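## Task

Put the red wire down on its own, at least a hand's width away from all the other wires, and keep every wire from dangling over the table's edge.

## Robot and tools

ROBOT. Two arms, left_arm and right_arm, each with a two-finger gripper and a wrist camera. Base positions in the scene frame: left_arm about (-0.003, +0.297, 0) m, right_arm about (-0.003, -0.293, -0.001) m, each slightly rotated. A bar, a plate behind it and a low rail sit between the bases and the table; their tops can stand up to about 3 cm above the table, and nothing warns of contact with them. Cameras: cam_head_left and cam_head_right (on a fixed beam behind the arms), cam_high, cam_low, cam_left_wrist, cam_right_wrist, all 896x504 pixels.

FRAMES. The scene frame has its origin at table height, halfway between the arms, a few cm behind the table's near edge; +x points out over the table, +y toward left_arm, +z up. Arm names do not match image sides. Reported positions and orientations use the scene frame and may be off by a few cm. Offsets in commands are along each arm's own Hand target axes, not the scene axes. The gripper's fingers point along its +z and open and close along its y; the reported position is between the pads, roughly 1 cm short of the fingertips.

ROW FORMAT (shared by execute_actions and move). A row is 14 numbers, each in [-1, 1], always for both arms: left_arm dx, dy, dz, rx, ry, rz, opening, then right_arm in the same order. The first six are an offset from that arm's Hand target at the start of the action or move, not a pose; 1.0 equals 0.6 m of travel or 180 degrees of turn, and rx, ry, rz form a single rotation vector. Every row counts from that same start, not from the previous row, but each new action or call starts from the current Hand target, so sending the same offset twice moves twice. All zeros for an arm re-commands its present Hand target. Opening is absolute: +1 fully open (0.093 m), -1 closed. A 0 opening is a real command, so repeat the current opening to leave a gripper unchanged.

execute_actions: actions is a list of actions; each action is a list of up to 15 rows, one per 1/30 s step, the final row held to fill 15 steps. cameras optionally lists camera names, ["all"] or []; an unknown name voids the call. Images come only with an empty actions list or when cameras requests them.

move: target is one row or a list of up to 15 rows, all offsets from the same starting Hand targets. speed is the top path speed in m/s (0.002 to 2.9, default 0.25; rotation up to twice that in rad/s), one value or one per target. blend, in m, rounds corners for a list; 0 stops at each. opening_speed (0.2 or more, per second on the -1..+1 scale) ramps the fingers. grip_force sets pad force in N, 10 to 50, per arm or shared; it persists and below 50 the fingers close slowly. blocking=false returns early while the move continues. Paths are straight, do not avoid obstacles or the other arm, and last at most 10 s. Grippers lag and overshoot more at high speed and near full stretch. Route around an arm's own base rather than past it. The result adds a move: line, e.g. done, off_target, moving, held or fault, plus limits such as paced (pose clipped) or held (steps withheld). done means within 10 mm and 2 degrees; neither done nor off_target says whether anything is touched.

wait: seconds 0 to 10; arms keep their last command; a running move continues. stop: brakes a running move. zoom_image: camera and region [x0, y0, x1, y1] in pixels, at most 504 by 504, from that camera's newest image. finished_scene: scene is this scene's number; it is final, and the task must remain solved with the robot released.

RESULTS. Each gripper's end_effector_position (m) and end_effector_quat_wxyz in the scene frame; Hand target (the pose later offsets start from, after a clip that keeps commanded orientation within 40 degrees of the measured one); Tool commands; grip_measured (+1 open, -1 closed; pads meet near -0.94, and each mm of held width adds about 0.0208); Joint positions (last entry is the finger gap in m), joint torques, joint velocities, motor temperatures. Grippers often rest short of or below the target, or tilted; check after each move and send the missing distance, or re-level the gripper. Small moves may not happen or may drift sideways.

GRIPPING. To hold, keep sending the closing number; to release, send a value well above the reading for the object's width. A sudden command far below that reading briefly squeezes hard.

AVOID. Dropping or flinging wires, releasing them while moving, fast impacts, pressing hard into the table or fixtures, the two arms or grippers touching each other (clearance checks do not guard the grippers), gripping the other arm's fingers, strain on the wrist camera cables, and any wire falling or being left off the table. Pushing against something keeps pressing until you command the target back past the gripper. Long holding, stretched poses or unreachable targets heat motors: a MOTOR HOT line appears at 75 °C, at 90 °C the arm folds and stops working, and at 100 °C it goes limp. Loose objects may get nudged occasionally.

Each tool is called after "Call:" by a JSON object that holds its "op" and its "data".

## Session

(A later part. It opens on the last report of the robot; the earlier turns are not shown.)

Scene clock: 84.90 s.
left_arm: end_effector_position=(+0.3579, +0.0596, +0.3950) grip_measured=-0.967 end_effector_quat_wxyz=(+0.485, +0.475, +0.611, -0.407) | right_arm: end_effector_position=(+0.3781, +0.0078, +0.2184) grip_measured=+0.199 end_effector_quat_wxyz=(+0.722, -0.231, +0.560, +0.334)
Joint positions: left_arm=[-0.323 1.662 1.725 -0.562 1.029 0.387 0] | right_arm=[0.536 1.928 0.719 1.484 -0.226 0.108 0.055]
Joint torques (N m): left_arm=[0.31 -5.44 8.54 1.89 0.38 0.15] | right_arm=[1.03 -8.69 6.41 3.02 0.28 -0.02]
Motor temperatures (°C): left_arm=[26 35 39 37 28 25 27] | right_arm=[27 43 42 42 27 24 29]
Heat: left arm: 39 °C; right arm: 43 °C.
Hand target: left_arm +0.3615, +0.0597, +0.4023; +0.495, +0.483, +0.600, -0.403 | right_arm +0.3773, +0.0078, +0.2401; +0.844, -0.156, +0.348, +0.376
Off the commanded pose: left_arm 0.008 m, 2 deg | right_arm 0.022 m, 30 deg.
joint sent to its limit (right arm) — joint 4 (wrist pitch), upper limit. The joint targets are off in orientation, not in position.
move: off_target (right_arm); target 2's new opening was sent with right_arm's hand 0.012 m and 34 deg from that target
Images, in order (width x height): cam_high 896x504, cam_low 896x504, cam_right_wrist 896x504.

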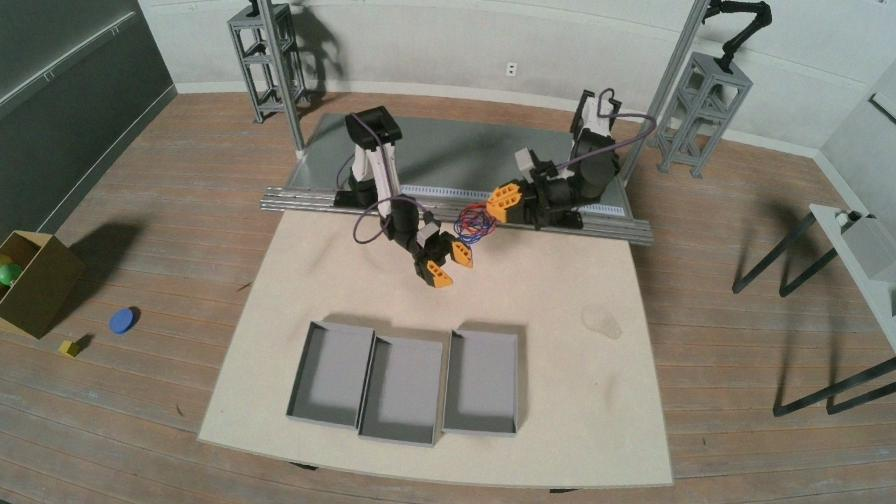

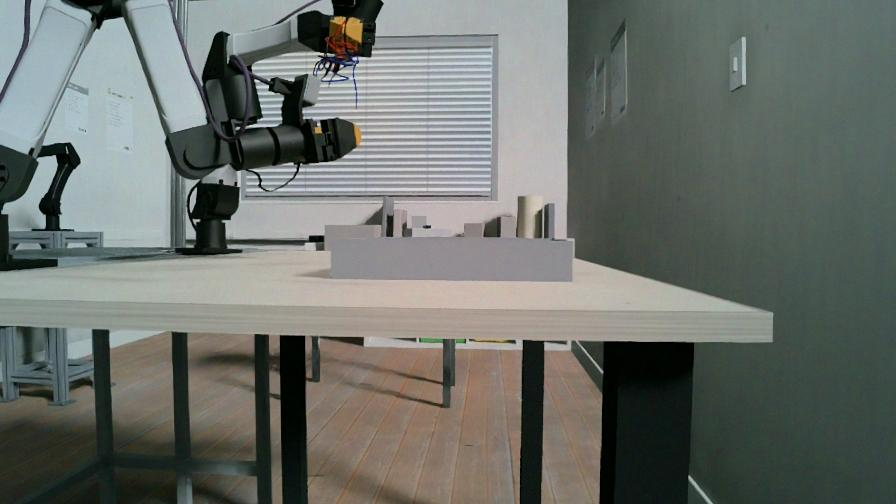

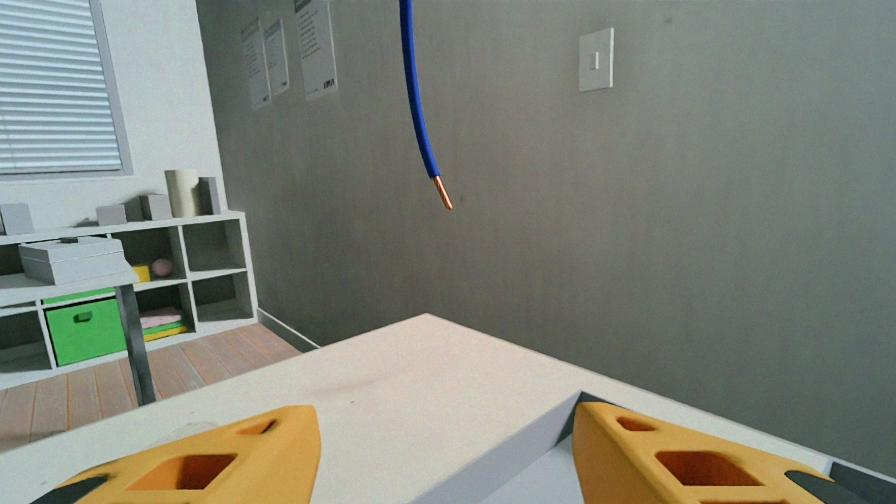

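Call:
{"op": "move", "data": {"target": [0,0,0,0,0,0,-1,-0.041,-0.002,0.056,0,0.19,0,0.2], "speed": 0.12, "cameras": ["cam_right_wrist","cam_low","cam_high"]}}

Call:
{"op": "zoom_image", "data": {"camera": "cam_low", "region": [250, 0, 450, 120]}}

Call:
{"op": "zoom_image", "data": {"camera": "cam_high", "region": [400, 180, 520, 290]}}

Scene clock: 96.00 s.
left_arm: end_effector_position=(+0.3579, +0.0596, +0.3950) grip_measured=-0.967 end_effector_quat_wxyz=(+0.485, +0.475, +0.611, -0.407) | right_arm: end_effector_position=(+0.3818, +0.0129, +0.2632) grip_measured=+0.199 end_effector_quat_wxyz=(+0.692, -0.255, +0.596, +0.316)
Joint positions: left_arm=[-0.323 1.662 1.725 -0.562 1.029 0.387 0] | right_arm=[0.536 1.7 0.817 1.044 -0.239 0.066 0.055]
Joint torques (N m): left_arm=[0.28 -5.35 8.49 1.9 0.38 0.15] | right_arm=[-0.53 -11.84 7.61 2.01 -0.09 0]
Heat: left arm: 39 °C; right arm: 45 °C.
Hand target: left_arm +0.3615, +0.0597, +0.4023; +0.495, +0.483, +0.600, -0.403 | right_arm +0.3822, +0.0117, +0.2814; +0.705, -0.260, +0.581, +0.314
Off the commanded pose: left_arm 0.008 m, 2 deg | right_arm 0.018 m, 2 deg.
move: off_target (right_arm)
Images, in order (width x height): cam_high 896x504, cam_low 896x504, cam_right_wrist 896x504.

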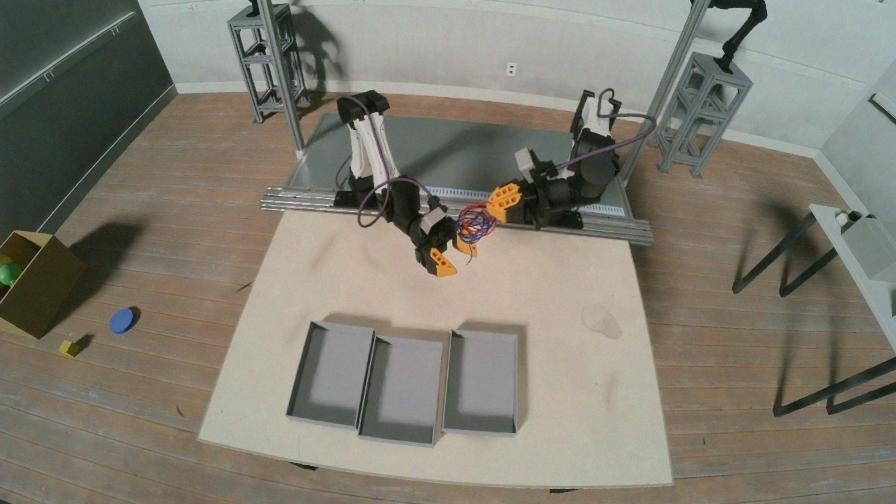

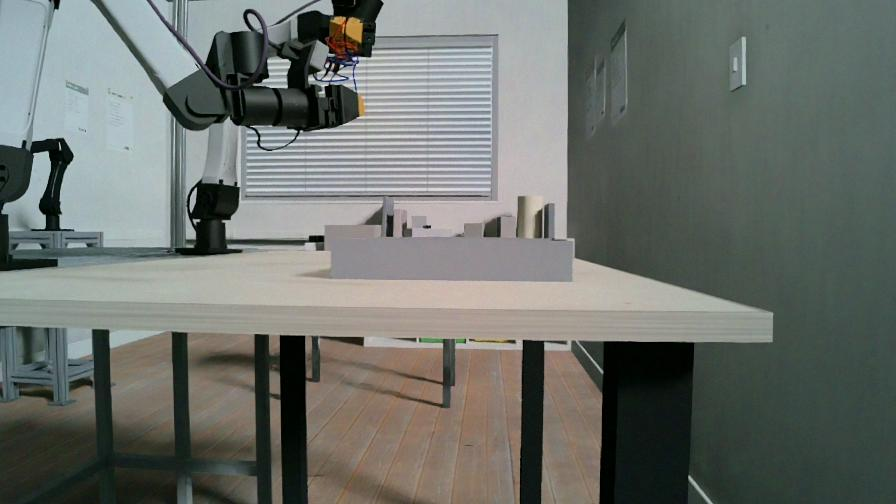

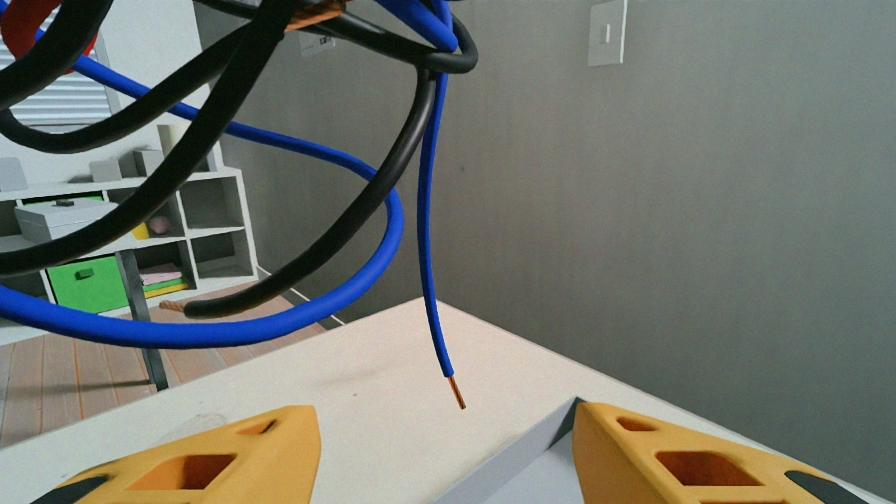

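Scaled by 2.520 from the camera's 896x504 image, which has a finer 1280x720 frame.

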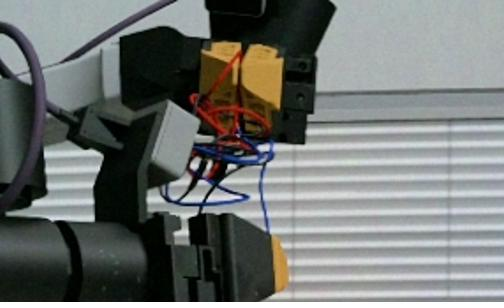

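Scaled by 4.200 from the camera's 896x504 image, which has a finer 1280x720 frame.

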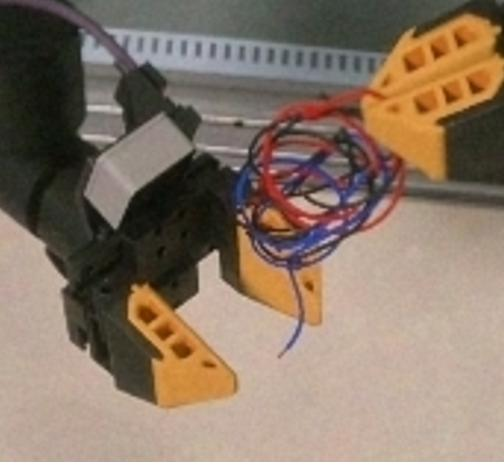

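Call:
{"op": "move", "data": {"target": [0,0,0,0,0,0,-1,-0.027,-0.012,0.034,0,0,0,0.2], "speed": 0.1, "cameras": ["cam_right_wrist","cam_high"]}}

Call:
{"op": "zoom_image", "data": {"camera": "cam_high", "region": [400, 180, 520, 290]}}

Scene clock: 103.73 s.
left_arm: end_effector_position=(+0.3579, +0.0596, +0.3950) grip_measured=-0.967 end_effector_quat_wxyz=(+0.485, +0.475, +0.611, -0.407) | right_arm: end_effector_position=(+0.3959, +0.0192, +0.2926) grip_measured=+0.199 end_effector_quat_wxyz=(+0.699, -0.254, +0.588, +0.317)
Joint positions: left_arm=[-0.323 1.662 1.725 -0.562 1.029 0.387 0] | right_arm=[0.529 1.7 0.933 0.949 -0.247 0.065 0.055]
Joint torques (N m): left_arm=[0.27 -5.42 8.47 1.92 0.38 0.14] | right_arm=[-0.39 -10.24 8.34 1.94 -0.06 -0.03]
Heat: left arm: 40 °C; right arm: 45 °C.
Hand target: left_arm +0.3615, +0.0597, +0.4023; +0.495, +0.483, +0.600, -0.403 | right_arm +0.3989, +0.0194, +0.3013; +0.705, -0.260, +0.581, +0.313
Off the commanded pose: left_arm 0.008 m, 2 deg | right_arm 0.009 m, 1 deg.
move: done
Images, in order (width x height): cam_high 896x504, cam_right_wrist 896x504.

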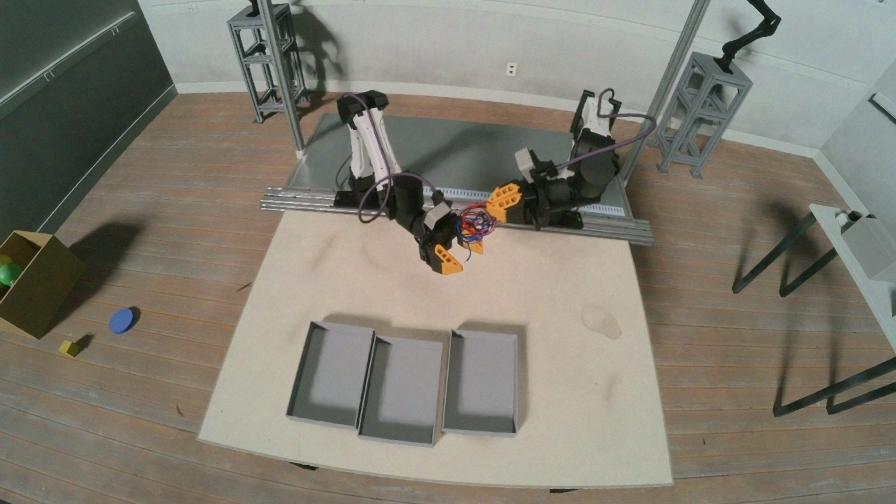

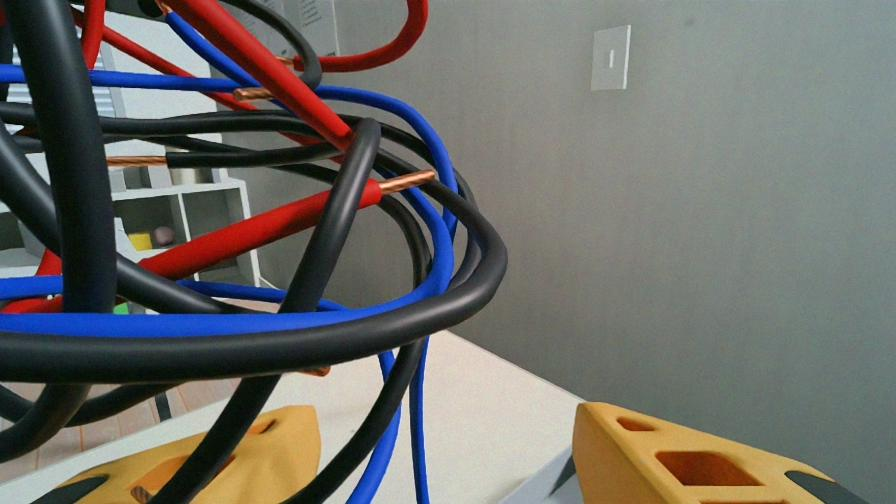

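Scaled by 4.200 from the camera's 896x504 image, which has a finer 1280x720 frame.

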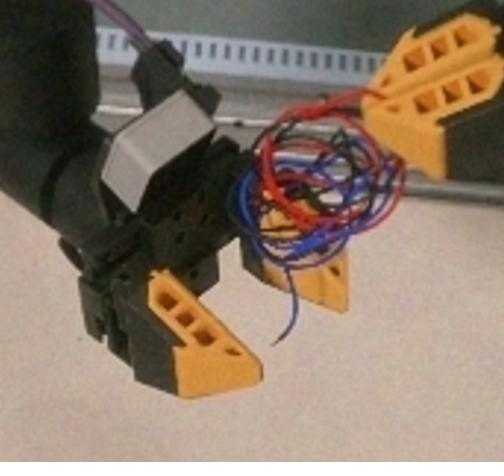

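Call:
{"op": "move", "data": {"target": [0,0,0,0,0,0,-1,0.03,-0.008,0.003,0,0,0,0.2], "speed": 0.1, "cameras": ["cam_right_wrist","cam_low"]}}

Scene clock: 108.33 s.
left_arm: end_effector_position=(+0.3579, +0.0596, +0.3950) grip_measured=-0.967 end_effector_quat_wxyz=(+0.485, +0.475, +0.611, -0.407) | right_arm: end_effector_position=(+0.4018, +0.0198, +0.2833) grip_measured=+0.199 end_effector_quat_wxyz=(+0.702, -0.254, +0.585, +0.317)
Joint positions: left_arm=[-0.323 1.662 1.725 -0.562 1.029 0.387 0] | right_arm=[0.52 1.743 0.933 1 -0.256 0.065 0.055]
Joint torques (N m): left_arm=[0.31 -5.39 8.49 1.91 0.39 0.16] | right_arm=[-0.75 -8.92 7.27 2.18 -0.02 -0.02]
Heat: left arm: 40 °C; right arm: 46 °C.
Hand target: left_arm +0.3615, +0.0597, +0.4023; +0.495, +0.483, +0.600, -0.403 | right_arm +0.4060, +0.0200, +0.2840; +0.705, -0.260, +0.581, +0.313
Off the commanded pose: left_arm 0.008 m, 2 deg | right_arm 0.004 m, 1 deg.
move: done
Images, in order (width x height): cam_low 896x504, cam_right_wrist 896x504.

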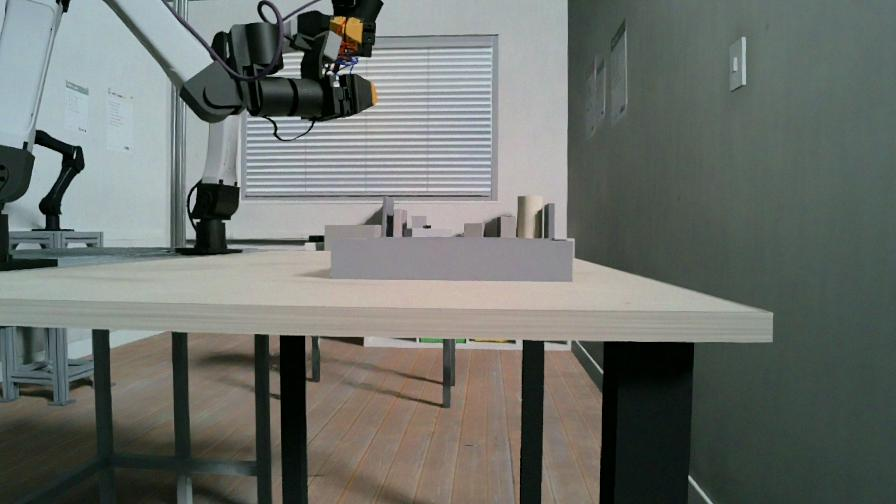

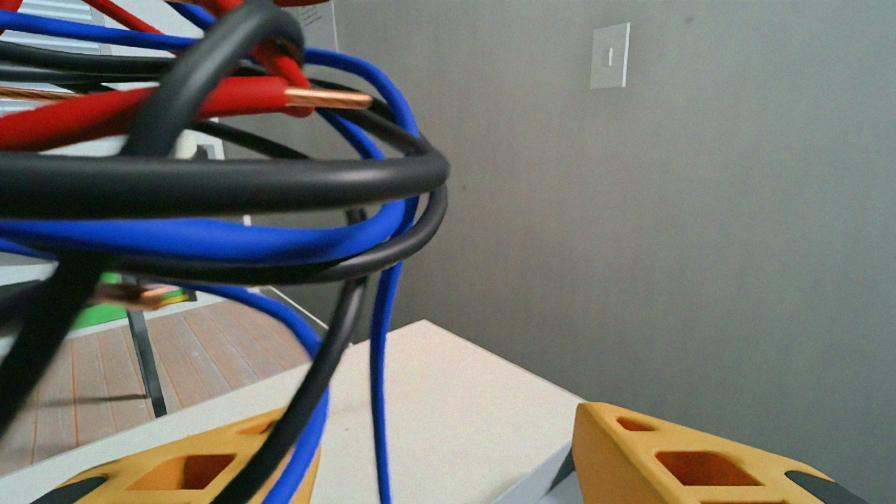

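Call:
{"op": "move", "data": {"target": [0,0,0,0,0,0,-1,0,0,0,0,0,0,-1], "opening_speed": 1.0, "cameras": ["cam_right_wrist","cam_low"]}}

Scene clock: 112.20 s.
left_arm: end_effector_position=(+0.3579, +0.0596, +0.3950) grip_measured=-0.967 end_effector_quat_wxyz=(+0.485, +0.475, +0.611, -0.407) | right_arm: end_effector_position=(+0.4017, +0.0198, +0.2835) grip_measured=-0.988 end_effector_quat_wxyz=(+0.702, -0.255, +0.585, +0.317)
Joint positions: left_arm=[-0.323 1.662 1.725 -0.562 1.029 0.387 0] | right_arm=[0.52 1.743 0.933 1.001 -0.257 0.065 0]
Joint torques (N m): left_arm=[0.28 -5.41 8.55 1.88 0.38 0.15] | right_arm=[-0.16 -9.11 7.38 2.19 -0.11 -0.03]
Heat: left arm: 40 °C; right arm: 46 °C.
Hand target: left_arm +0.3615, +0.0597, +0.4023; +0.495, +0.483, +0.600, -0.403 | right_arm +0.4060, +0.0201, +0.2840; +0.705, -0.260, +0.581, +0.313
Off the commanded pose: left_arm 0.008 m, 2 deg | right_arm 0.004 m, 1 deg.
move: done
Images, in order (width x height): cam_low 896x504, cam_right_wrist 896x504.

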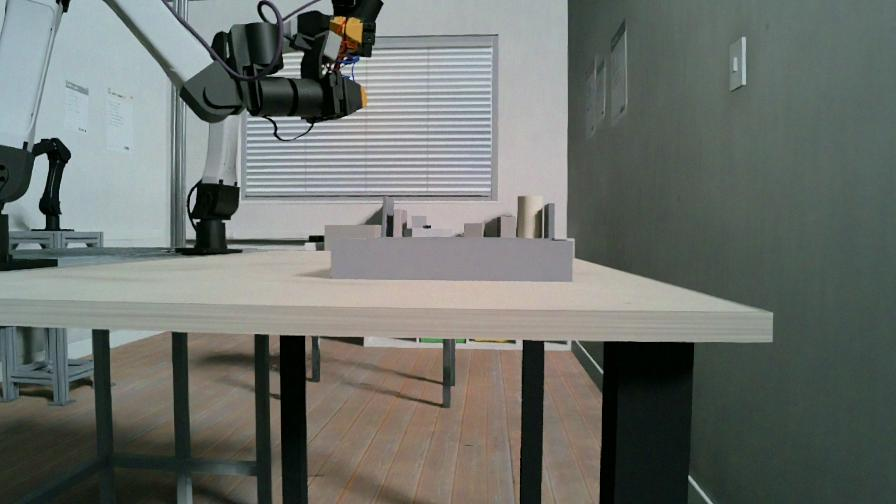

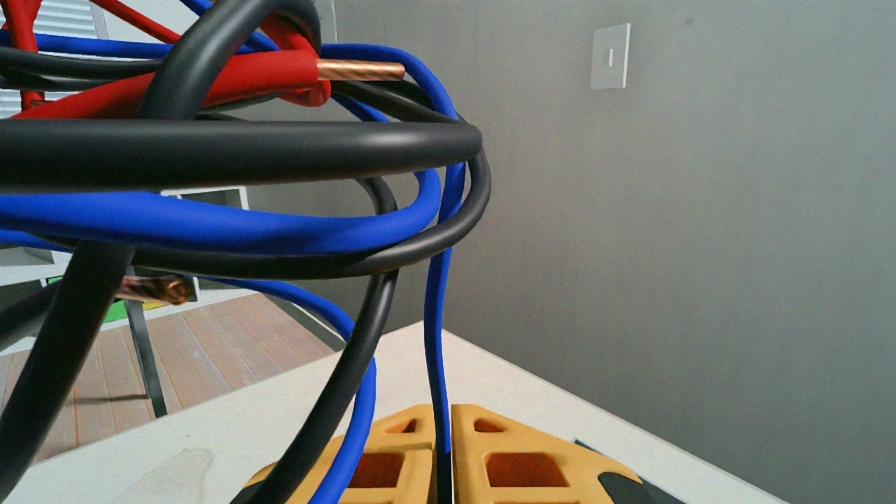

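Call:
{"op": "move", "data": {"target": [0,0,0,0,0,0,-1,0.143,-0.007,-0.137,0,0,0,-1], "speed": 0.1, "cameras": ["cam_right_wrist","cam_low","cam_left_wrist","cam_high"]}}

Call:
{"op": "zoom_image", "data": {"camera": "cam_low", "region": [250, 0, 450, 150]}}

Scene clock: 121.23 s.
left_arm: end_effector_position=(+0.3576, +0.0596, +0.3944) grip_measured=-0.967 end_effector_quat_wxyz=(+0.484, +0.475, +0.612, -0.407) | right_arm: end_effector_position=(+0.3686, -0.0271, +0.1812) grip_measured=-0.988 end_effector_quat_wxyz=(+0.694, -0.260, +0.595, +0.311)
Joint positions: left_arm=[-0.323 1.662 1.725 -0.566 1.029 0.387 0] | right_arm=[0.448 1.893 0.579 1.48 -0.328 0.065 0]
Joint torques (N m): left_arm=[0.28 -5.39 8.54 1.95 0.38 0.16] | right_arm=[-0.58 -8.02 3.15 2.71 0 0.07]
Heat: left arm: 40 °C; right arm: 47 °C.
Hand target: left_arm +0.3615, +0.0597, +0.4023; +0.495, +0.483, +0.600, -0.403 | right_arm +0.3662, -0.0307, +0.1840; +0.705, -0.260, +0.581, +0.313
Off the commanded pose: left_arm 0.009 m, 2 deg | right_arm 0.005 m, 2 deg.
move: done
Images, in order (width x height): cam_high 896x504, cam_low 896x504, cam_left_wrist 896x504, cam_right_wrist 896x504.

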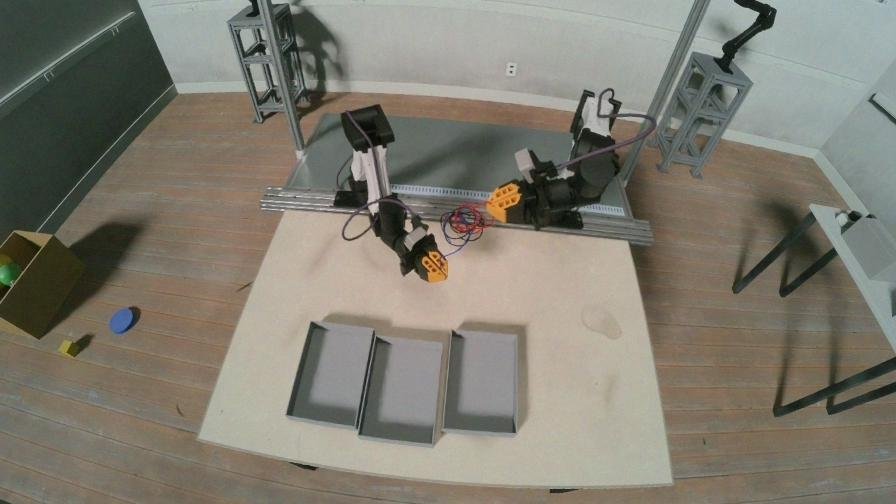

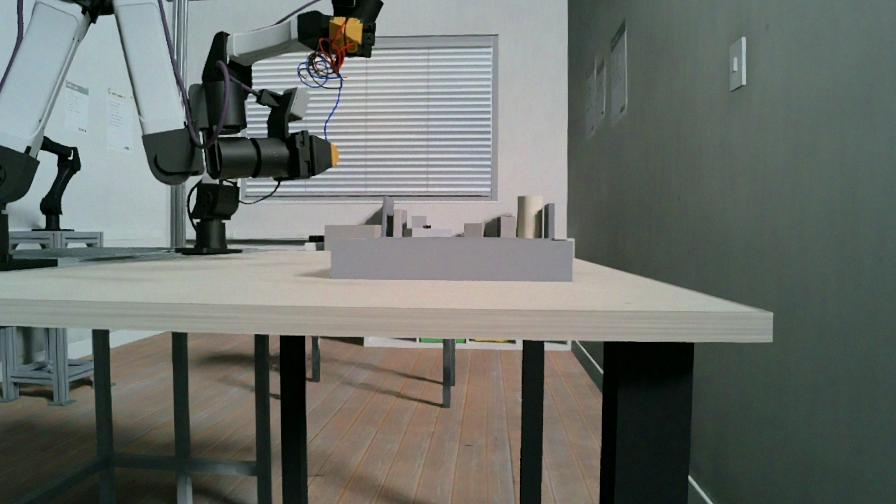

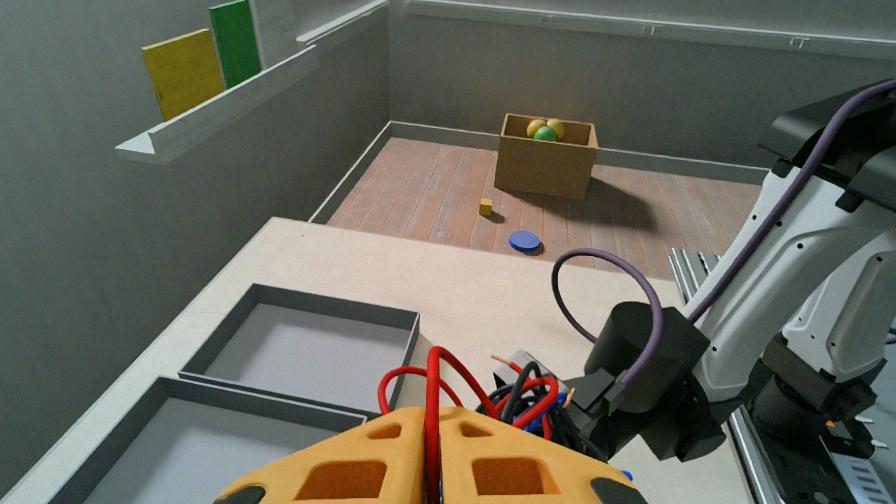

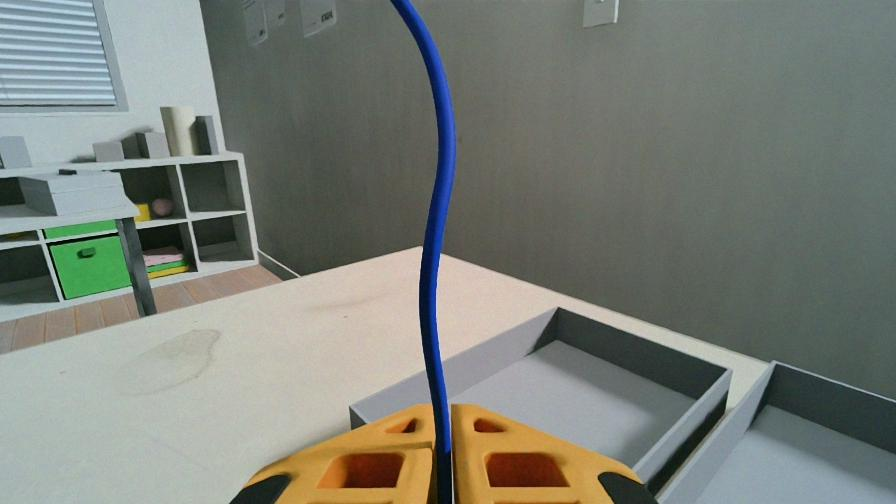

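Scaled by 2.520 from the camera's 896x504 image, which has a finer 1280x720 frame.

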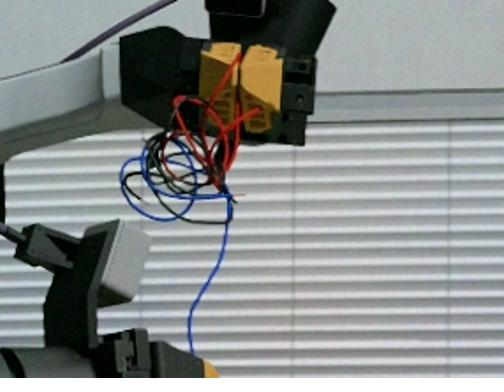

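Call:
{"op": "move", "data": {"target": [0,0,0,0,0,0,-1,0.072,-0.163,-0.367,0,0,0,-1], "speed": 0.12, "cameras": ["all"]}}

Call:
{"op": "zoom_image", "data": {"camera": "cam_low", "region": [200, 0, 400, 150]}}

Call:
{"op": "zoom_image", "data": {"camera": "cam_high", "region": [380, 180, 520, 290]}}

Scene clock: 130.27 s.
left_arm: end_effector_position=(+0.3573, +0.0597, +0.3937) grip_measured=-0.967 end_effector_quat_wxyz=(+0.482, +0.474, +0.614, -0.408) | right_arm: end_effector_position=(+0.2953, -0.2478, +0.0889) grip_measured=-0.988 end_effector_quat_wxyz=(+0.606, -0.272, +0.673, +0.326)
Joint positions: left_arm=[-0.323 1.662 1.725 -0.571 1.029 0.387 0] | right_arm=[-0.469 1.9 0.213 1.484 -1.289 -0.085 0]
Joint torques (N m): left_arm=[0.34 -5.39 8.51 1.99 0.4 0.15] | right_arm=[-0.29 -5.37 3.07 2.64 -0.2 -0.09]
Heat: left arm: 40 °C; right arm: 47 °C.
Hand target: left_arm +0.3615, +0.0597, +0.4023; +0.495, +0.483, +0.600, -0.403 | right_arm +0.2999, -0.2509, +0.0999; +0.705, -0.260, +0.581, +0.314
Off the commanded pose: left_arm 0.010 m, 2 deg | right_arm 0.012 m, 16 deg.
joint sent to its limit (right arm) — joint 4 (wrist pitch), upper limit. The joint targets are off in orientation, not in position.
move: off_target (right_arm)

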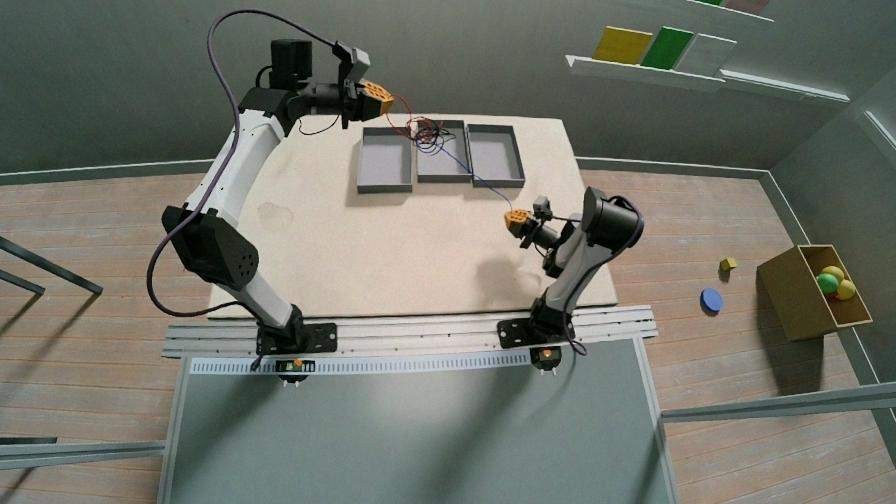

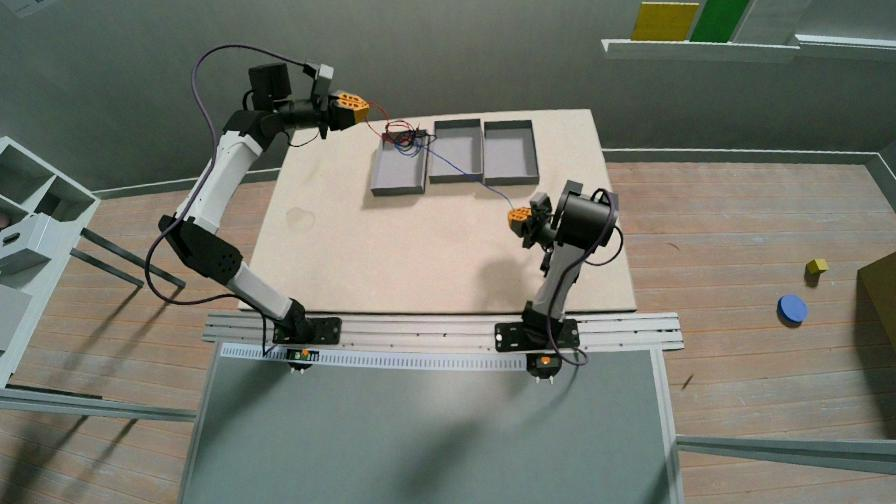

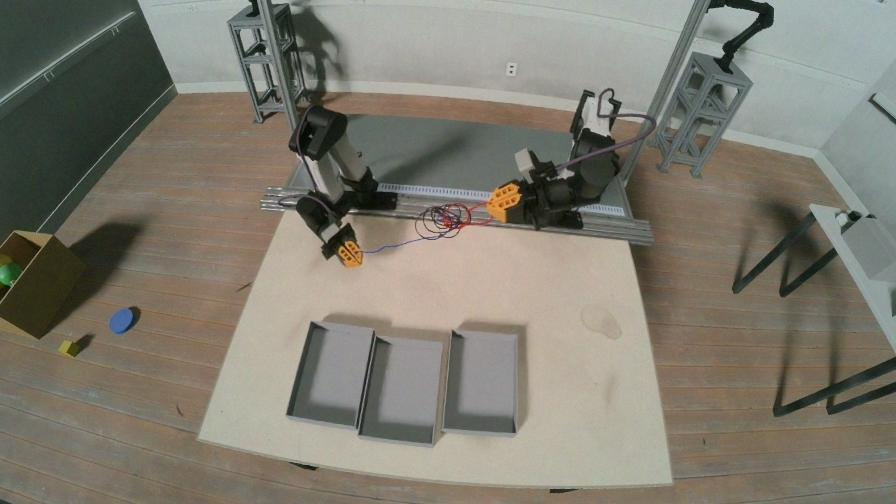

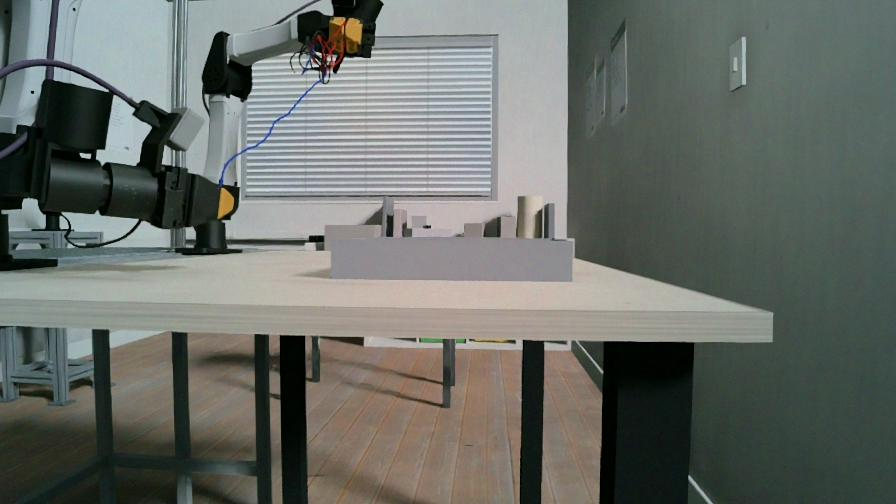

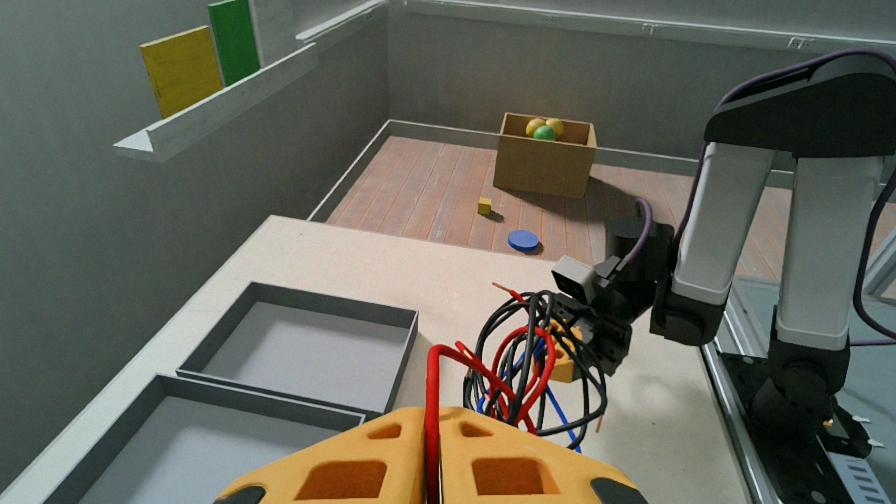

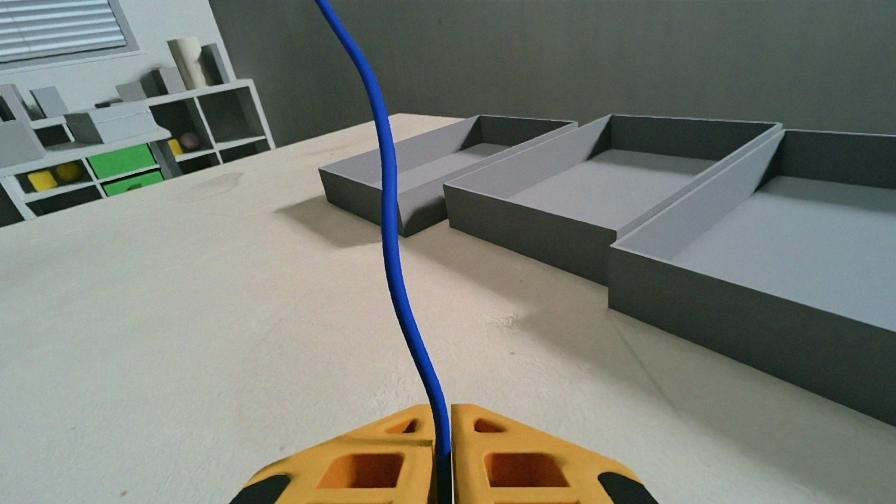

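Scaled by 2.520 from the camera's 896x504 image, which has a finer 1280x720 frame.

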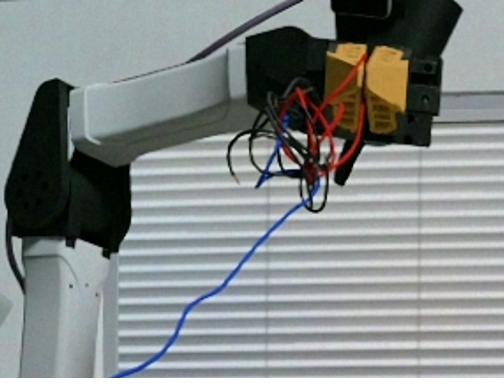

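Scaled by 3.600 from the camera's 896x504 image, which has a finer 1280x720 frame.

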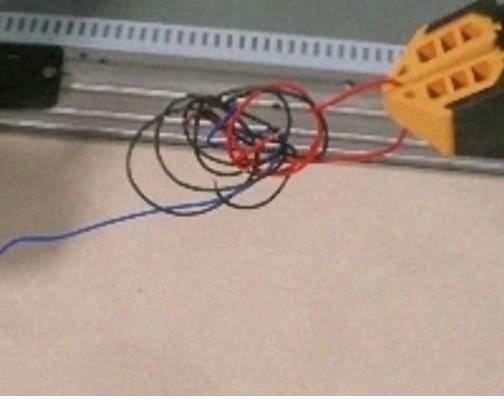

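Call:
{"op": "move", "data": {"target": [-0.133,0.035,-0.19,0,0,0,-1,-0.03,-0.145,-0.158,0,0.09,0,-1], "speed": 0.12, "cameras": ["all"]}}

Call:
{"op": "zoom_image", "data": {"camera": "cam_low", "region": [200, 0, 400, 150]}}

Call:
{"op": "zoom_image", "data": {"camera": "cam_high", "region": [380, 180, 520, 290]}}

Scene clock: 137.63 s.
left_arm: end_effector_position=(+0.3605, +0.1602, +0.5016) grip_measured=-0.967 end_effector_quat_wxyz=(+0.517, +0.456, +0.602, -0.403) | right_arm: end_effector_position=(+0.2985, -0.3764, +0.1020) grip_measured=-0.988 end_effector_quat_wxyz=(+0.664, -0.259, +0.657, +0.247)
Joint positions: left_arm=[-0.045 2.06 2.847 -1.439 1.253 0.601 0] | right_arm=[-0.891 1.949 0.435 1.297 -1.569 -0.234 0]
Joint torques (N m): left_arm=[-0.18 -5.86 5.26 1.6 0.49 0.12] | right_arm=[-0.23 -6.83 3.74 1.39 -0.17 0.16]
Heat: left arm: 40 °C; right arm: 47 °C.
Hand target: left_arm +0.3622, +0.1592, +0.5017; +0.495, +0.483, +0.600, -0.403 | right_arm +0.3002, -0.3808, +0.0998; +0.616, -0.301, +0.675, +0.274
Off the commanded pose: left_arm 0.002 m, 4 deg | right_arm 0.005 m, 8 deg.
elbow stopped short (left arm): the move would have taken joint 3 (elbow) straighter than the controller allows.
joint read past its limit (right arm) — joint 5 (wrist yaw), lower limit.
joint sent to its limit (right arm) — joint 5 (wrist yaw), lower limit. The joint targets are off in orientation, not in position.
move: off_target (left_arm, right_arm)

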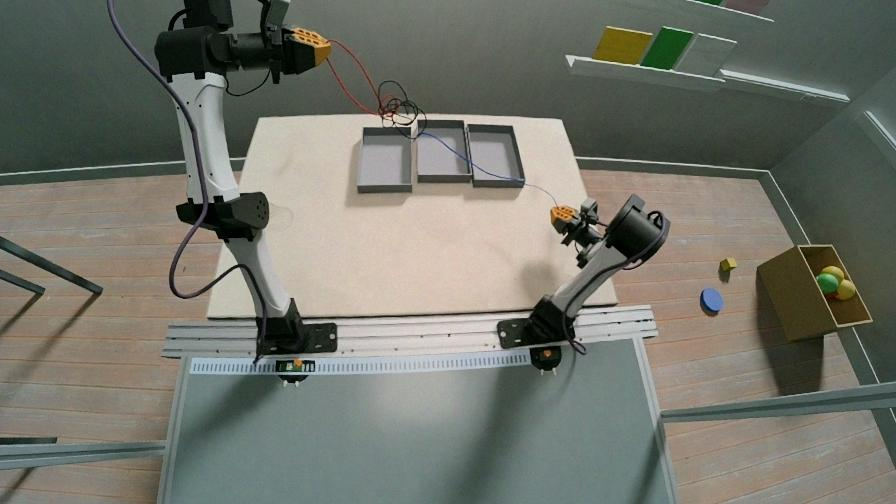

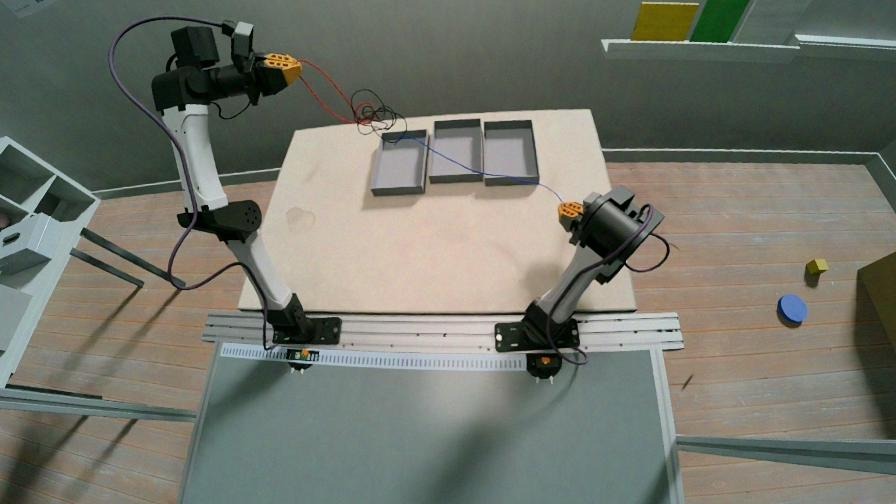

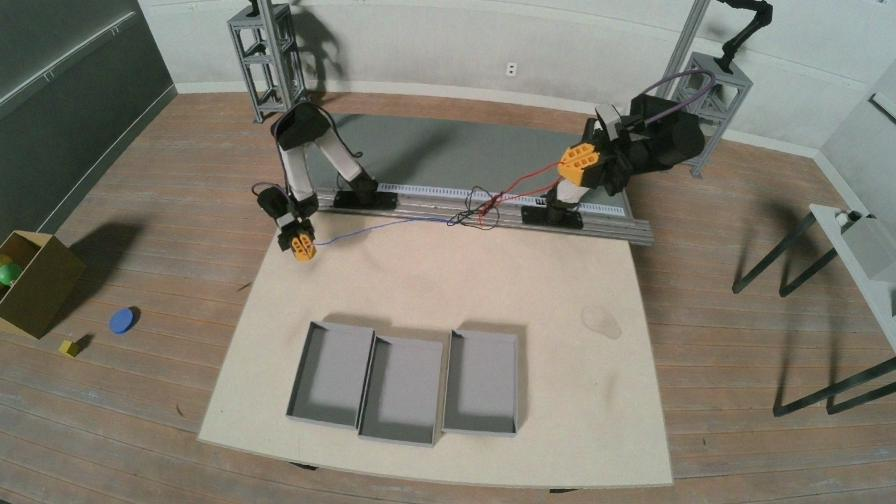

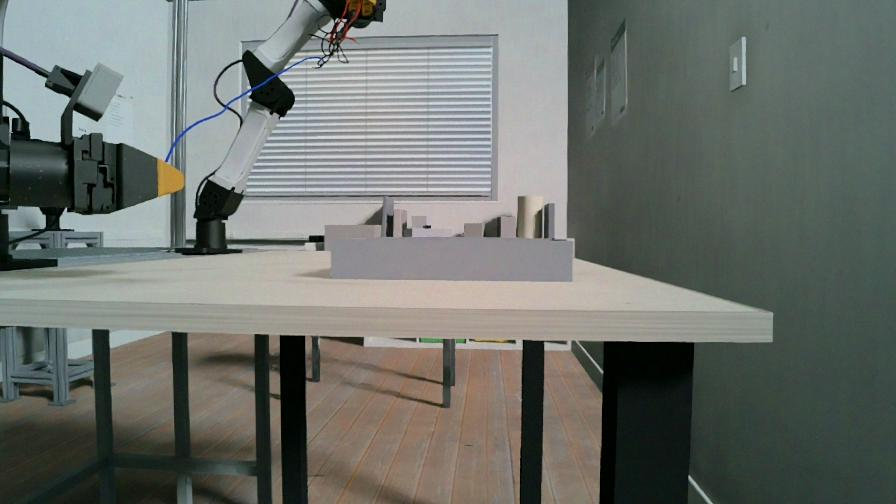

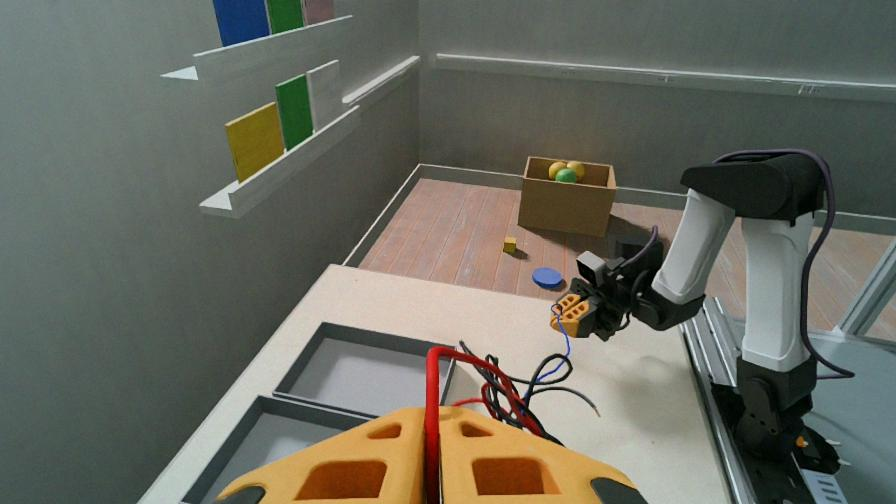

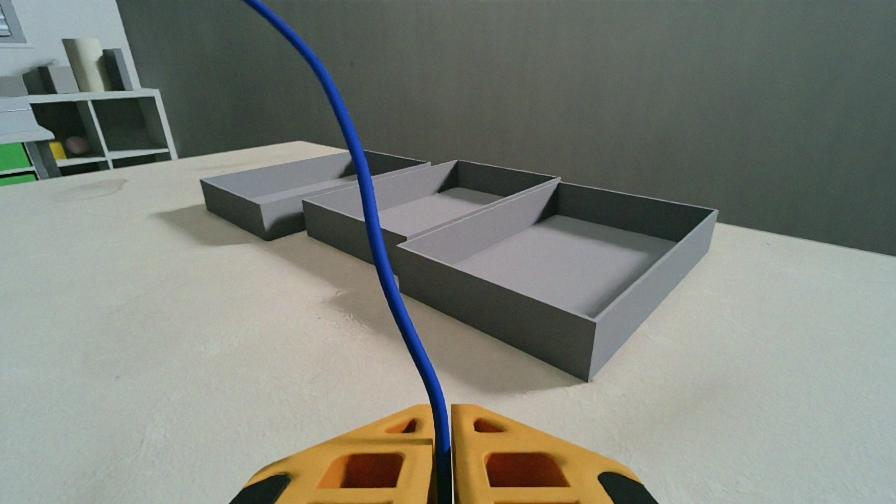

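Scaled by 2.520 from the camera's 896x504 image, which has a finer 1280x720 frame.

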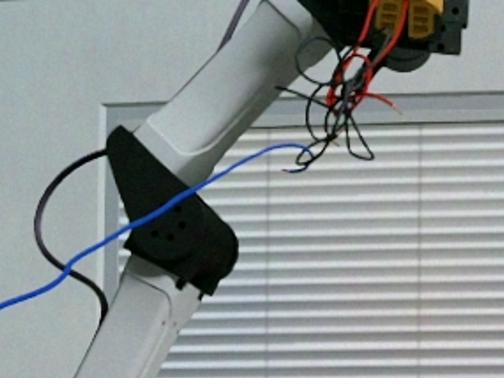

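Scaled by 3.600 from the camera's 896x504 image, which has a finer 1280x720 frame.

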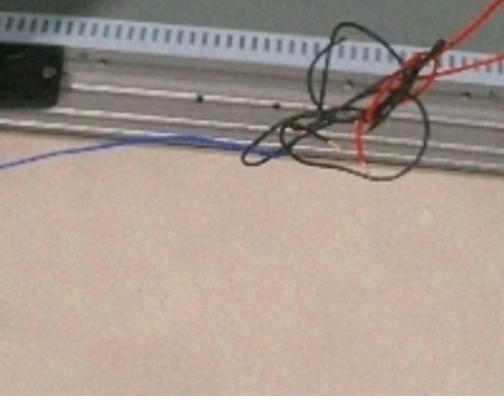

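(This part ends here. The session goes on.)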